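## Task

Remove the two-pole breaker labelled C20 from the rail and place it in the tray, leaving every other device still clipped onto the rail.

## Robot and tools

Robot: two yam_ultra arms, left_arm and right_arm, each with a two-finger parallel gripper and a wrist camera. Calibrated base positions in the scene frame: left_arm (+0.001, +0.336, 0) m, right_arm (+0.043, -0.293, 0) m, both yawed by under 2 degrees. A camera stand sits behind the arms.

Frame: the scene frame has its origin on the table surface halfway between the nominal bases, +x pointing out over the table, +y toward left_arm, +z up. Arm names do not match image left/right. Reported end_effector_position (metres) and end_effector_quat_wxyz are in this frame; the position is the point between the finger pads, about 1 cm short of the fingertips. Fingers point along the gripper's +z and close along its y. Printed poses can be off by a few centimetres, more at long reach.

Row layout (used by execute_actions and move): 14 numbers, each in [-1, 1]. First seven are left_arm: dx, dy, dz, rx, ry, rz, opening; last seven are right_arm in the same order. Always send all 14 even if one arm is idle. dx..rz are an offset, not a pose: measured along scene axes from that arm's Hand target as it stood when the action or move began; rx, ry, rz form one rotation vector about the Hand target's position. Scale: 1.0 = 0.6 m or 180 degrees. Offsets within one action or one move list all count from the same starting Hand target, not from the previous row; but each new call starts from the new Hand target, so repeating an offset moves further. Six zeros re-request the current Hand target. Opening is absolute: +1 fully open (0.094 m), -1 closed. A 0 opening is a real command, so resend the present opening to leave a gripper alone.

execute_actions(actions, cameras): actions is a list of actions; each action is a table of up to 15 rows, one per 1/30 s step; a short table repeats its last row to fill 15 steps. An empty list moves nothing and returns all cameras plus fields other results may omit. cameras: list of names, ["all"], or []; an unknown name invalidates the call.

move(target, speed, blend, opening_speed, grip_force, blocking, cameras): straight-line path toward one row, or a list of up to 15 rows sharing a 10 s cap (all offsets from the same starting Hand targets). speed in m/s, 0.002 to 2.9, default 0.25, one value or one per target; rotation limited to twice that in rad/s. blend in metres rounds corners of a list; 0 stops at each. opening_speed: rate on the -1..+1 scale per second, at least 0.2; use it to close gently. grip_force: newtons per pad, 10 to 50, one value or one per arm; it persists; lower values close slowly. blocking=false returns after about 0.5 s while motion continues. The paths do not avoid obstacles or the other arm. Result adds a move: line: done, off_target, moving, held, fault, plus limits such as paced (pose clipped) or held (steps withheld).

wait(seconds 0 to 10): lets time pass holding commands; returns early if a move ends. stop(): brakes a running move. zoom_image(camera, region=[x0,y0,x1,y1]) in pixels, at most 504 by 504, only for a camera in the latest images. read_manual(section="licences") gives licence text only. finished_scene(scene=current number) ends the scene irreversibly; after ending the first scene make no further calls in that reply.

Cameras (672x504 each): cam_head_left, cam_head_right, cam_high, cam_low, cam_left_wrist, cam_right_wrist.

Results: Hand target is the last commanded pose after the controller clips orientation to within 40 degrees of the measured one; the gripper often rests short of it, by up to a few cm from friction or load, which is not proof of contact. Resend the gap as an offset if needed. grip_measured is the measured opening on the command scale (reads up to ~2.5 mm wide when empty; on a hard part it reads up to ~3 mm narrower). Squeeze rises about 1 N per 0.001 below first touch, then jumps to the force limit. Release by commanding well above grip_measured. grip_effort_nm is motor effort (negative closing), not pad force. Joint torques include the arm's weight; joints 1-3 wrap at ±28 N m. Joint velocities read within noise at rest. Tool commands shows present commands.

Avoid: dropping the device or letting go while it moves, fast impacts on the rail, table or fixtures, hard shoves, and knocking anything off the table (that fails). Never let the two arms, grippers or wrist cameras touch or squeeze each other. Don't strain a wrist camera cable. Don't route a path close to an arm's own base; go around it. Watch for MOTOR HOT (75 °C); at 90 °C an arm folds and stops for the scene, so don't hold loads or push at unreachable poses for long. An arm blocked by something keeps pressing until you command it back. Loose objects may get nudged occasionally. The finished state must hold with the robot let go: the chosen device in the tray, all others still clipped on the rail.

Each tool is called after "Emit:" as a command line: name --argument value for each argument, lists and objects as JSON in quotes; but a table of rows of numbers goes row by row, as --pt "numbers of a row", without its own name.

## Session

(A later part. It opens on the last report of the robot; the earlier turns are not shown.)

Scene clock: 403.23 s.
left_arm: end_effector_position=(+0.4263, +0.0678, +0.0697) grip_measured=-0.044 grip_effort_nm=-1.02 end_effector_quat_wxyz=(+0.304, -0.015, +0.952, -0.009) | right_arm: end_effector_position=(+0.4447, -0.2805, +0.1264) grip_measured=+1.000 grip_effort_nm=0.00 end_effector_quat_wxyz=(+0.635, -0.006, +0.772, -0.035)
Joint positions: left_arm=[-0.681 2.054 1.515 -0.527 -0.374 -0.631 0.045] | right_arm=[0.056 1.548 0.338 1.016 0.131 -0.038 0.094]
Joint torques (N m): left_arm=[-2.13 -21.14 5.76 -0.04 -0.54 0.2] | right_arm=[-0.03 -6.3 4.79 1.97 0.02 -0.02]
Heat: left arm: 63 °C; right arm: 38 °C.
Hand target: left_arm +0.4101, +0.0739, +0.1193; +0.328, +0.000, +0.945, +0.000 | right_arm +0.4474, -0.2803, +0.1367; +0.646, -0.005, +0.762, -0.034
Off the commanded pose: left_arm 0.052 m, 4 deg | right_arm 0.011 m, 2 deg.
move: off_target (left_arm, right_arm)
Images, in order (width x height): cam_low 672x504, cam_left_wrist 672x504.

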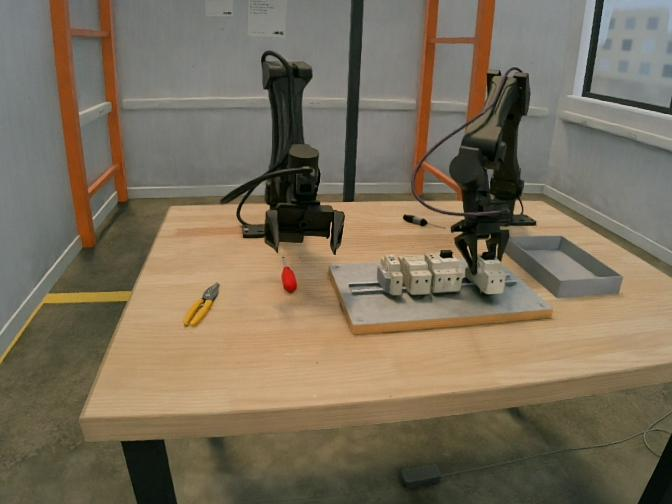

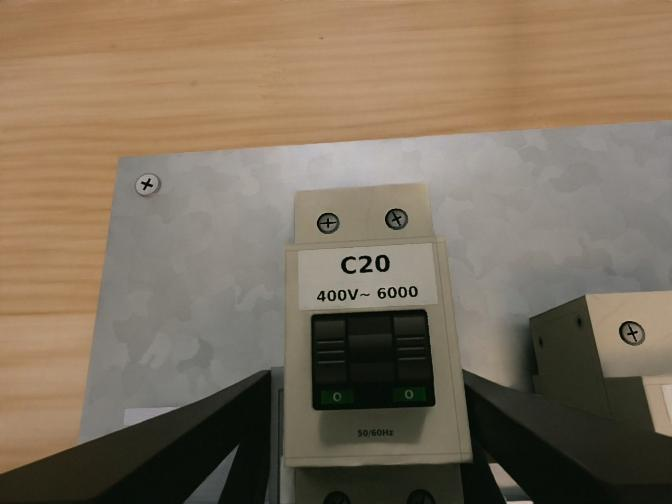

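Emit:
move --target '[0.02,0,0.06,0,0.19,0,-0.9,0,0,0,0,0,0,1]' --speed 0.15 --cameras '["cam_left_wrist","cam_low"]'

Emit:
zoom_image --camera "cam_low" --region '[430, 220, 530, 310]'

Scene clock: 415.00 s.
left_arm: end_effector_position=(+0.4218, +0.0726, +0.1603) grip_measured=-0.897 grip_effort_nm=-0.13 end_effector_quat_wxyz=(+0.105, +0.000, +0.994, -0.040) | right_arm: end_effector_position=(+0.4447, -0.2805, +0.1264) grip_measured=+1.000 grip_effort_nm=0.00 end_effector_quat_wxyz=(+0.635, -0.006, +0.772, -0.035)
Joint positions: left_arm=[-0.563 2.393 2.588 -1.545 -0.047 -0.573 0.005] | right_arm=[0.056 1.548 0.338 1.016 0.131 -0.038 0.094]
Joint torques (N m): left_arm=[0.4 -11.48 7.06 0.03 0.08 0.04] | right_arm=[-0.03 -6.3 4.81 1.97 0.02 -0.02]
Heat: left arm: 59 °C; right arm: 38 °C.
Hand target: left_arm +0.4221, +0.0739, +0.1552; +0.036, +0.000, +0.999, +0.000 | right_arm +0.4474, -0.2803, +0.1367; +0.646, -0.005, +0.762, -0.034
Off the commanded pose: left_arm 0.005 m, 9 deg | right_arm 0.011 m, 2 deg.
joint sent to its limit (left arm) — joint 4 (wrist pitch), lower limit. The joint targets are off in orientation, not in position.
move: off_target (left_arm, right_arm)
Images, in order (width x height): cam_low 672x504, cam_left_wrist 672x504.

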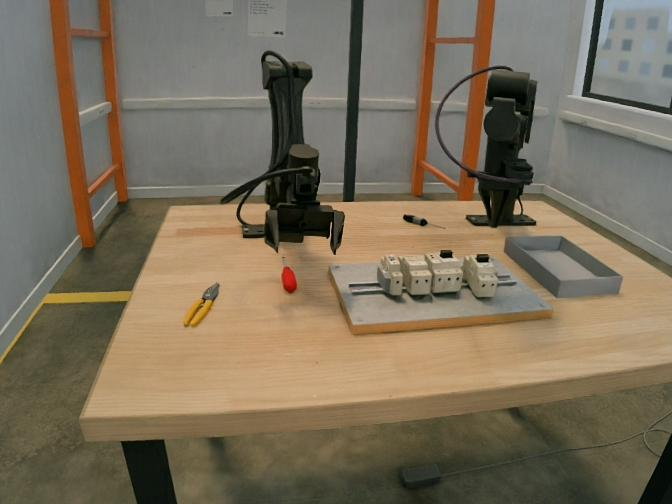

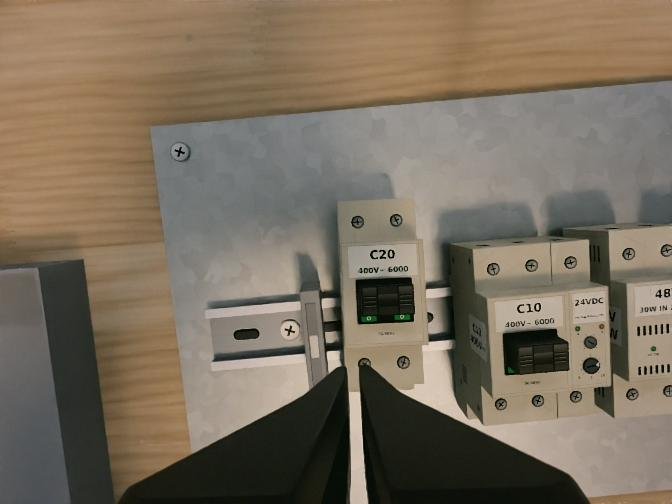

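Scaled by 5.040 from the camera's 672x504 image, which has a finer 960x720 frame.

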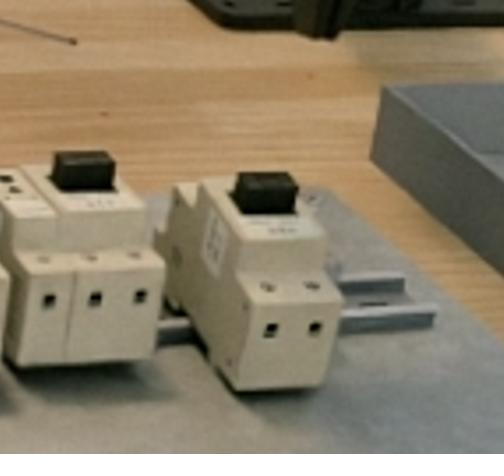

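Emit:
move --pt "0.007 -0.035 -0.03 0 -0.09 0 0.02 0 0 0 0 0 0 1" --pt "0.007 -0.035 -0.09 0 -0.09 0 0.02 0 0 0 0 0 0 1" --speed 0.12 --cameras '["cam_left_wrist","cam_low"]'

Emit:
zoom_image --camera "cam_low" --region '[430, 210, 540, 310]'

Scene clock: 437.43 s.
left_arm: end_effector_position=(+0.4213, +0.0549, +0.0755) grip_measured=+0.018 grip_effort_nm=0.14 end_effector_quat_wxyz=(+0.146, +0.007, +0.989, +0.016) | right_arm: end_effector_position=(+0.4447, -0.2805, +0.1264) grip_measured=+1.000 grip_effort_nm=0.00 end_effector_quat_wxyz=(+0.635, -0.006, +0.772, -0.035)
Joint positions: left_arm=[-0.648 2.32 2.099 -1.134 -0.203 -0.628 0.048] | right_arm=[0.056 1.548 0.338 1.016 0.131 -0.038 0.094]
Joint torques (N m): left_arm=[-0.16 -17.91 5.26 0.41 -0.18 -0.1] | right_arm=[-0.03 -6.28 4.82 1.97 0.02 -0.01]
Heat: left arm: 56 °C; right arm: 38 °C.
Hand target: left_arm +0.4263, +0.0529, +0.1013; +0.176, +0.000, +0.984, +0.000 | right_arm +0.4474, -0.2803, +0.1367; +0.646, -0.005, +0.762, -0.034
Off the commanded pose: left_arm 0.026 m, 4 deg | right_arm 0.011 m, 2 deg.
move: off_target (left_arm, right_arm)
Images, in order (width x height): cam_low 672x504, cam_left_wrist 672x504.

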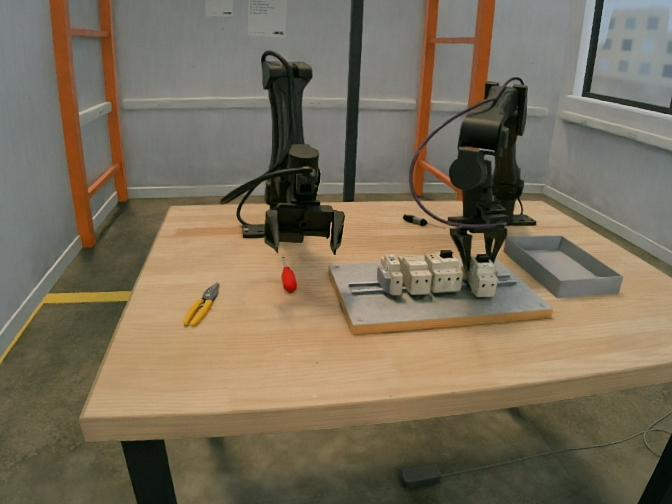

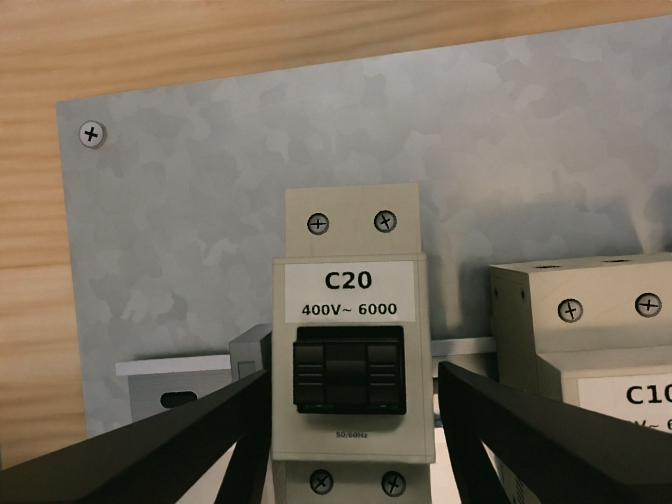

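Scaled by 4.582 from the camera's 672x504 image, which has a finer 960x720 frame.

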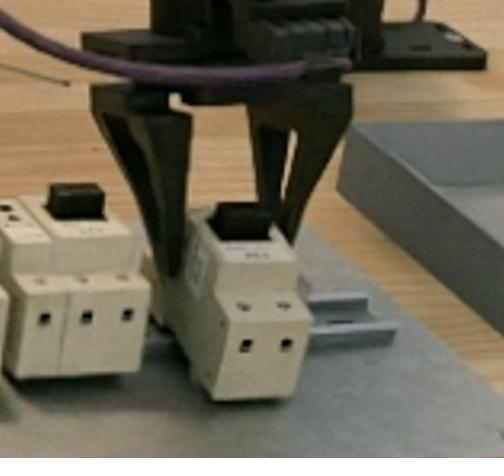

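Emit:
move --pt "0.006 0.006 -0.05 0 0 0 0.02 0 0 0 0 0 0 1" --pt "0.006 0.006 -0.05 0 0 0 -0.6 0 0 0 0 0 0 1" --speed 0.1 --opening_speed 0.8

Emit:
move --target '[0.0,0,0.06,0,0.06,0,-0.6,0,0,0,0,0,0,1]' --speed 0.08 --cameras '["cam_left_wrist","cam_low"]'

Emit:
zoom_image --camera "cam_low" --region '[430, 210, 540, 310]'

Scene clock: 449.50 s.
left_arm: end_effector_position=(+0.4219, +0.0536, +0.0514) grip_measured=-0.231 grip_effort_nm=-1.02 end_effector_quat_wxyz=(+0.152, +0.006, +0.988, +0.010) | right_arm: end_effector_position=(+0.4447, -0.2805, +0.1264) grip_measured=+1.000 grip_effort_nm=0.00 end_effector_quat_wxyz=(+0.635, -0.006, +0.772, -0.035)
Joint positions: left_arm=[-0.649 2.31 1.983 -1.011 -0.2 -0.628 0.036] | right_arm=[0.056 1.548 0.338 1.016 0.131 -0.038 0.094]
Joint torques (N m): left_arm=[0.8 -16.9 5.49 0.42 -0.17 0.02] | right_arm=[-0.03 -6.27 4.81 1.96 0.03 -0.02]
Heat: left arm: 59 °C; right arm: 38 °C.
Hand target: left_arm +0.4299, +0.0564, +0.0714; +0.176, +0.000, +0.984, +0.000 | right_arm +0.4474, -0.2803, +0.1367; +0.646, -0.005, +0.762, -0.034
Off the commanded pose: left_arm 0.022 m, 3 deg | right_arm 0.011 m, 2 deg.
move: off_target (left_arm, right_arm); target 2's new opening was sent with left_arm's hand 0.020 m and 3 deg from that target

Scene clock: 451.53 s.
left_arm: end_effector_position=(+0.4253, +0.0546, +0.1086) grip_measured=-0.232 grip_effort_nm=-1.02 end_effector_quat_wxyz=(+0.085, +0.001, +0.996, -0.002) | right_arm: end_effector_position=(+0.4447, -0.2805, +0.1264) grip_measured=+1.000 grip_effort_nm=0.00 end_effector_quat_wxyz=(+0.635, -0.006, +0.772, -0.035)
Joint positions: left_arm=[-0.606 2.547 2.669 -1.553 -0.095 -0.612 0.036] | right_arm=[0.056 1.548 0.338 1.016 0.131 -0.038 0.094]
Joint torques (N m): left_arm=[0.75 -12.6 8.16 0.02 -0.01 0.07] | right_arm=[-0.01 -6.3 4.82 1.97 0.03 -0.02]
Heat: left arm: 59 °C; right arm: 38 °C.
Hand target: left_arm +0.4299, +0.0565, +0.1072; +0.083, +0.000, +0.997, +0.000 | right_arm +0.4474, -0.2803, +0.1367; +0.646, -0.005, +0.762, -0.034
Off the commanded pose: left_arm 0.005 m, 0 deg | right_arm 0.011 m, 2 deg.
joint sent to its limit (left arm) — joint 4 (wrist pitch), lower limit. The joint targets still meet the commanded pose.
move: off_target (right_arm)
Images, in order (width x height): cam_low 672x504, cam_left_wrist 672x504.

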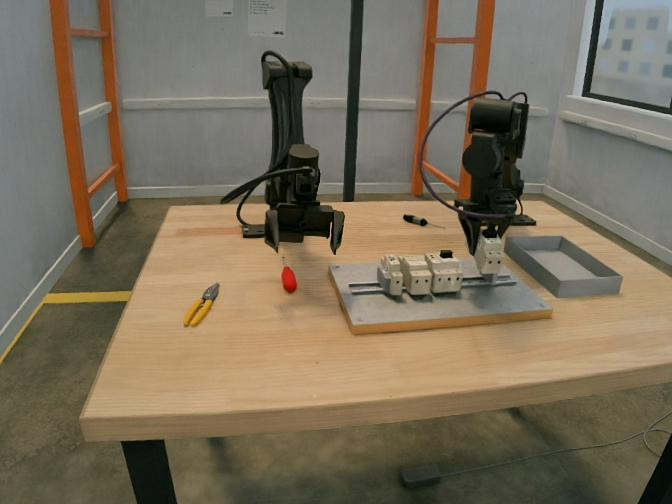

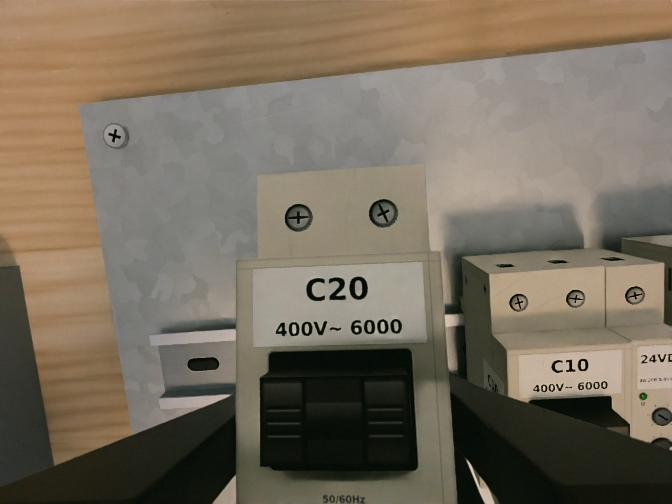

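Scaled by 4.582 from the camera's 672x504 image, which has a finer 960x720 frame.

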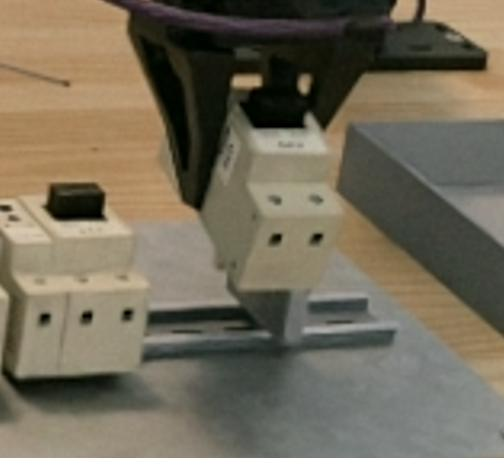

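Emit:
move --pt "0 0 0.12 0 0 0 -0.6 0 0 0 0 0 0 1" --pt "-0.165 0.38 0.12 0 -0.045 0 -0.6 0 0 0 0 0 0 1" --blend '[0.03,0]' --speed 0.3 --cameras '["cam_left_wrist"]'

Scene clock: 459.63 s.
left_arm: end_effector_position=(+0.3244, +0.2859, +0.1663) grip_measured=-0.232 grip_effort_nm=-1.02 end_effector_quat_wxyz=(+0.119, -0.002, +0.993, +0.009) | right_arm: end_effector_position=(+0.4447, -0.2805, +0.1264) grip_measured=+1.000 grip_effort_nm=0.00 end_effector_quat_wxyz=(+0.635, -0.006, +0.772, -0.035)
Joint positions: left_arm=[-0.177 1.569 1.437 -1.208 -0.064 -0.188 0.036] | right_arm=[0.056 1.548 0.338 1.016 0.131 -0.038 0.094]
Joint torques (N m): left_arm=[0.25 -9.76 5.97 0.54 0.06 0.04] | right_arm=[-0.03 -6.3 4.81 1.96 0.02 -0.02]
Heat: left arm: 56 °C; right arm: 38 °C.
Hand target: left_arm +0.3310, +0.2845, +0.1793; +0.153, +0.000, +0.988, +0.000 | right_arm +0.4474, -0.2803, +0.1367; +0.646, -0.005, +0.762, -0.034
Off the commanded pose: left_arm 0.015 m, 4 deg | right_arm 0.011 m, 2 deg.
move: off_target (left_arm, right_arm)
Images, in order (width x height): cam_left_wrist 672x504.

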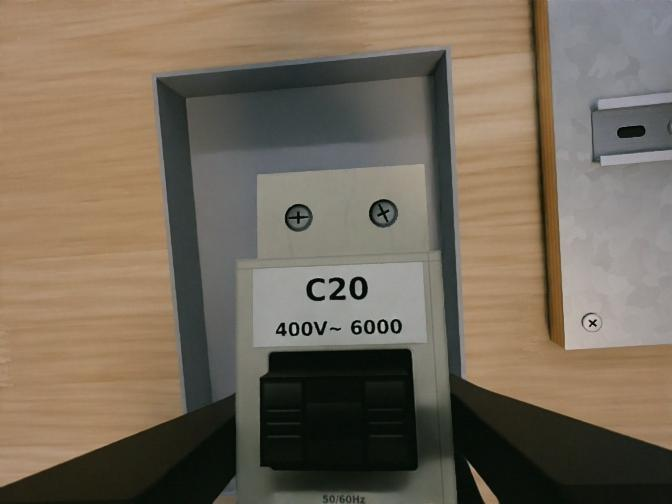

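Emit:
move --pt "-0.015 0.037 -0.17 0 -0.02 0 -0.6 0 0 0 0 0 0 1" --pt "-0.015 0.037 -0.25 0 -0.02 0 -0.6 0 0 0 0 0 0 1" --speed '[0.2,0.05]' --cameras '["cam_low","cam_left_wrist"]'

Emit:
zoom_image --camera "cam_low" --region '[440, 190, 640, 310]'

Scene clock: 477.97 s.
left_arm: end_effector_position=(+0.3132, +0.3067, +0.0300) grip_measured=-0.234 grip_effort_nm=-1.02 end_effector_quat_wxyz=(+0.170, +0.001, +0.985, +0.004) | right_arm: end_effector_position=(+0.4447, -0.2805, +0.1264) grip_measured=+1.000 grip_effort_nm=0.00 end_effector_quat_wxyz=(+0.635, -0.006, +0.772, -0.035)
Joint positions: left_arm=[-0.111 1.52 0.802 -0.513 -0.051 -0.116 0.036] | right_arm=[0.056 1.548 0.338 1.016 0.131 -0.038 0.094]
Joint torques (N m): left_arm=[0.62 -4.92 5.56 0.81 0.09 0.05] | right_arm=[-0.05 -6.28 4.82 1.96 0.03 -0.02]
Heat: left arm: 53 °C; right arm: 38 °C.
Hand target: left_arm +0.3219, +0.3067, +0.0293; +0.184, +0.000, +0.983, +0.000 | right_arm +0.4474, -0.2803, +0.1367; +0.646, -0.005, +0.762, -0.034
Off the commanded pose: left_arm 0.009 m, 2 deg | right_arm 0.011 m, 2 deg.
move: off_target (right_arm)
Images, in order (width x height): cam_low 672x504, cam_left_wrist 672x504.

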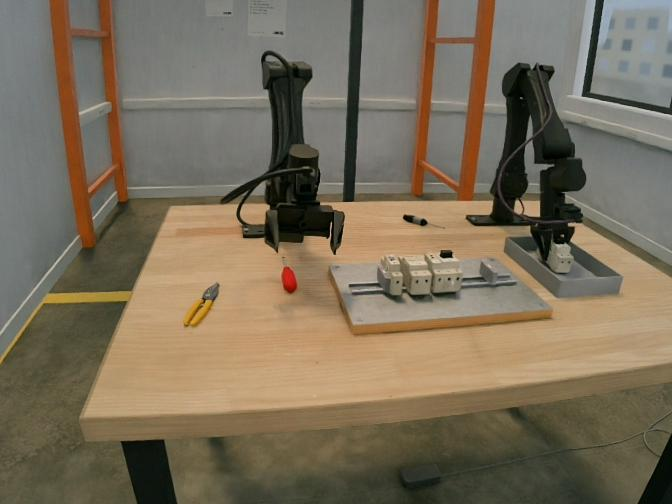

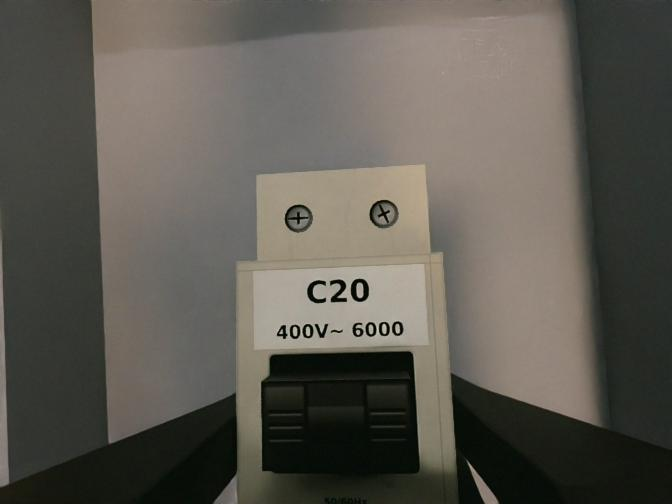

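Scaled by 2.520 from the camera's 672x504 image, which has a finer 960x720 frame.

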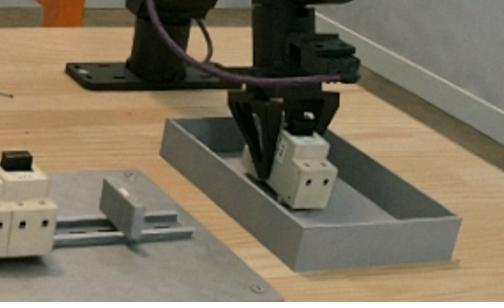

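Emit:
move --pt "0 0 -0.02 0 0 0 -0.6 0 0 0 0 0 0 1" --pt "0 0 -0.02 0 0 0 0.1 0 0 0 0 0 0 1" --pt "0 0 0.22 0 0 0 0.1 0 0 0 0 0 0 1" --speed '[0.03,0.1,0.15]' --opening_speed 0.7 --cameras '["cam_low","cam_left_wrist","cam_head_left","cam_high"]'

Emit:
zoom_image --camera "cam_low" --region '[430, 230, 550, 310]'

Emit:
zoom_image --camera "cam_high" --region '[320, 150, 450, 280]'

Scene clock: 492.47 s.
left_arm: end_effector_position=(+0.3218, +0.3055, +0.1471) grip_measured=+0.097 grip_effort_nm=0.14 end_effector_quat_wxyz=(+0.169, +0.001, +0.986, +0.004) | right_arm: end_effector_position=(+0.4447, -0.2805, +0.1264) grip_measured=+1.000 grip_effort_nm=0.00 end_effector_quat_wxyz=(+0.635, -0.006, +0.772, -0.035)
Joint positions: left_arm=[-0.111 1.448 1.219 -1.005 -0.05 -0.116 0.052] | right_arm=[0.056 1.548 0.338 1.016 0.131 -0.038 0.094]
Joint torques (N m): left_arm=[0.65 -7.97 7.88 0.26 0.12 0.08] | right_arm=[-0.01 -6.27 4.82 1.97 0.02 -0.02]
Heat: left arm: 48 °C; right arm: 38 °C.
Hand target: left_arm +0.3219, +0.3067, +0.1612; +0.184, +0.000, +0.983, +0.000 | right_arm +0.4474, -0.2803, +0.1367; +0.646, -0.005, +0.762, -0.034
Off the commanded pose: left_arm 0.014 m, 2 deg | right_arm 0.011 m, 2 deg.
move: off_target (left_arm, right_arm)
Images, in order (width x height): cam_head_left 672x504, cam_high 672x504, cam_low 672x504, cam_left_wrist 672x504.

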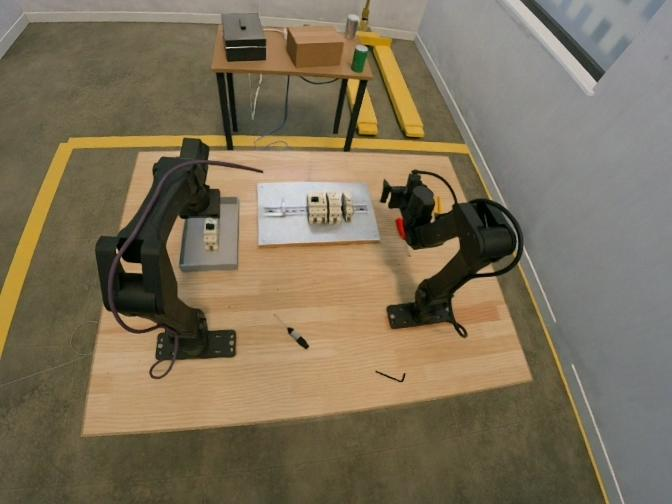

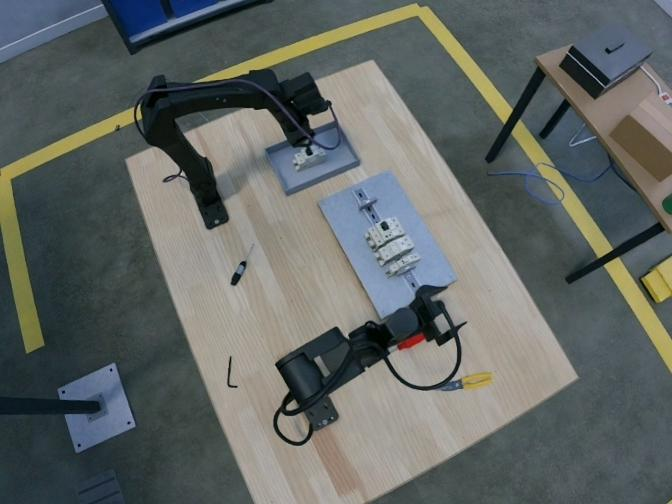

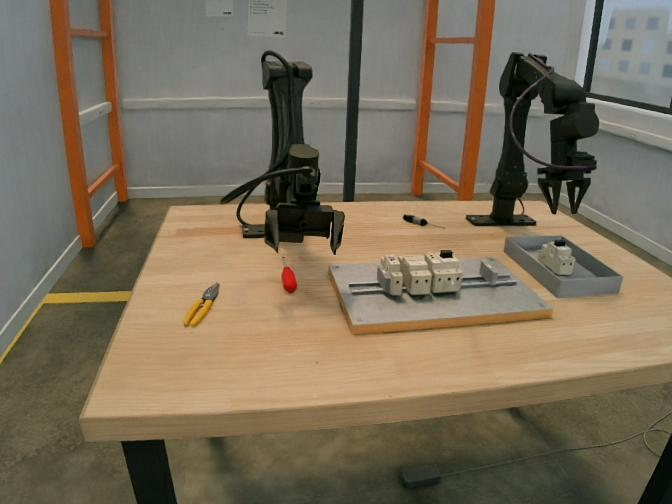

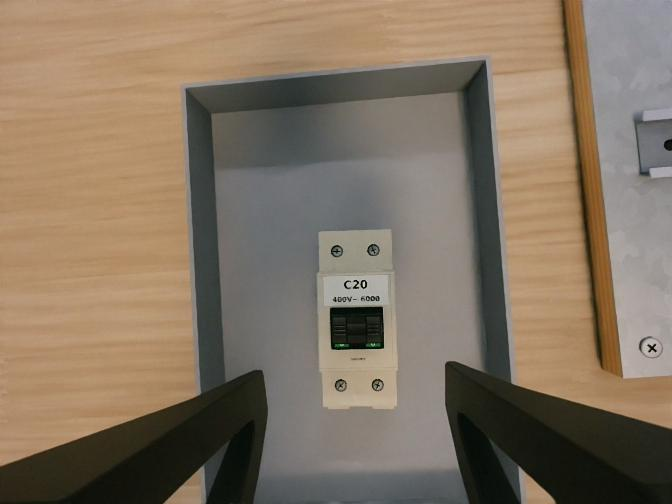

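Scaled by 4.200 from the camera's 672x504 image, which has a finer 960x720 frame.

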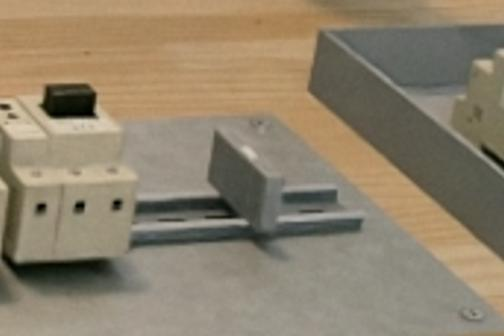

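Scaled by 3.877 from the camera's 672x504 image, which has a finer 960x720 frame.

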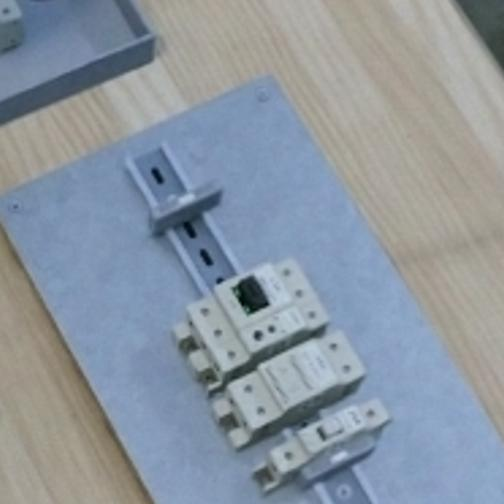

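Emit:
finished_scene --scene 3

The scene is finished: the task was done.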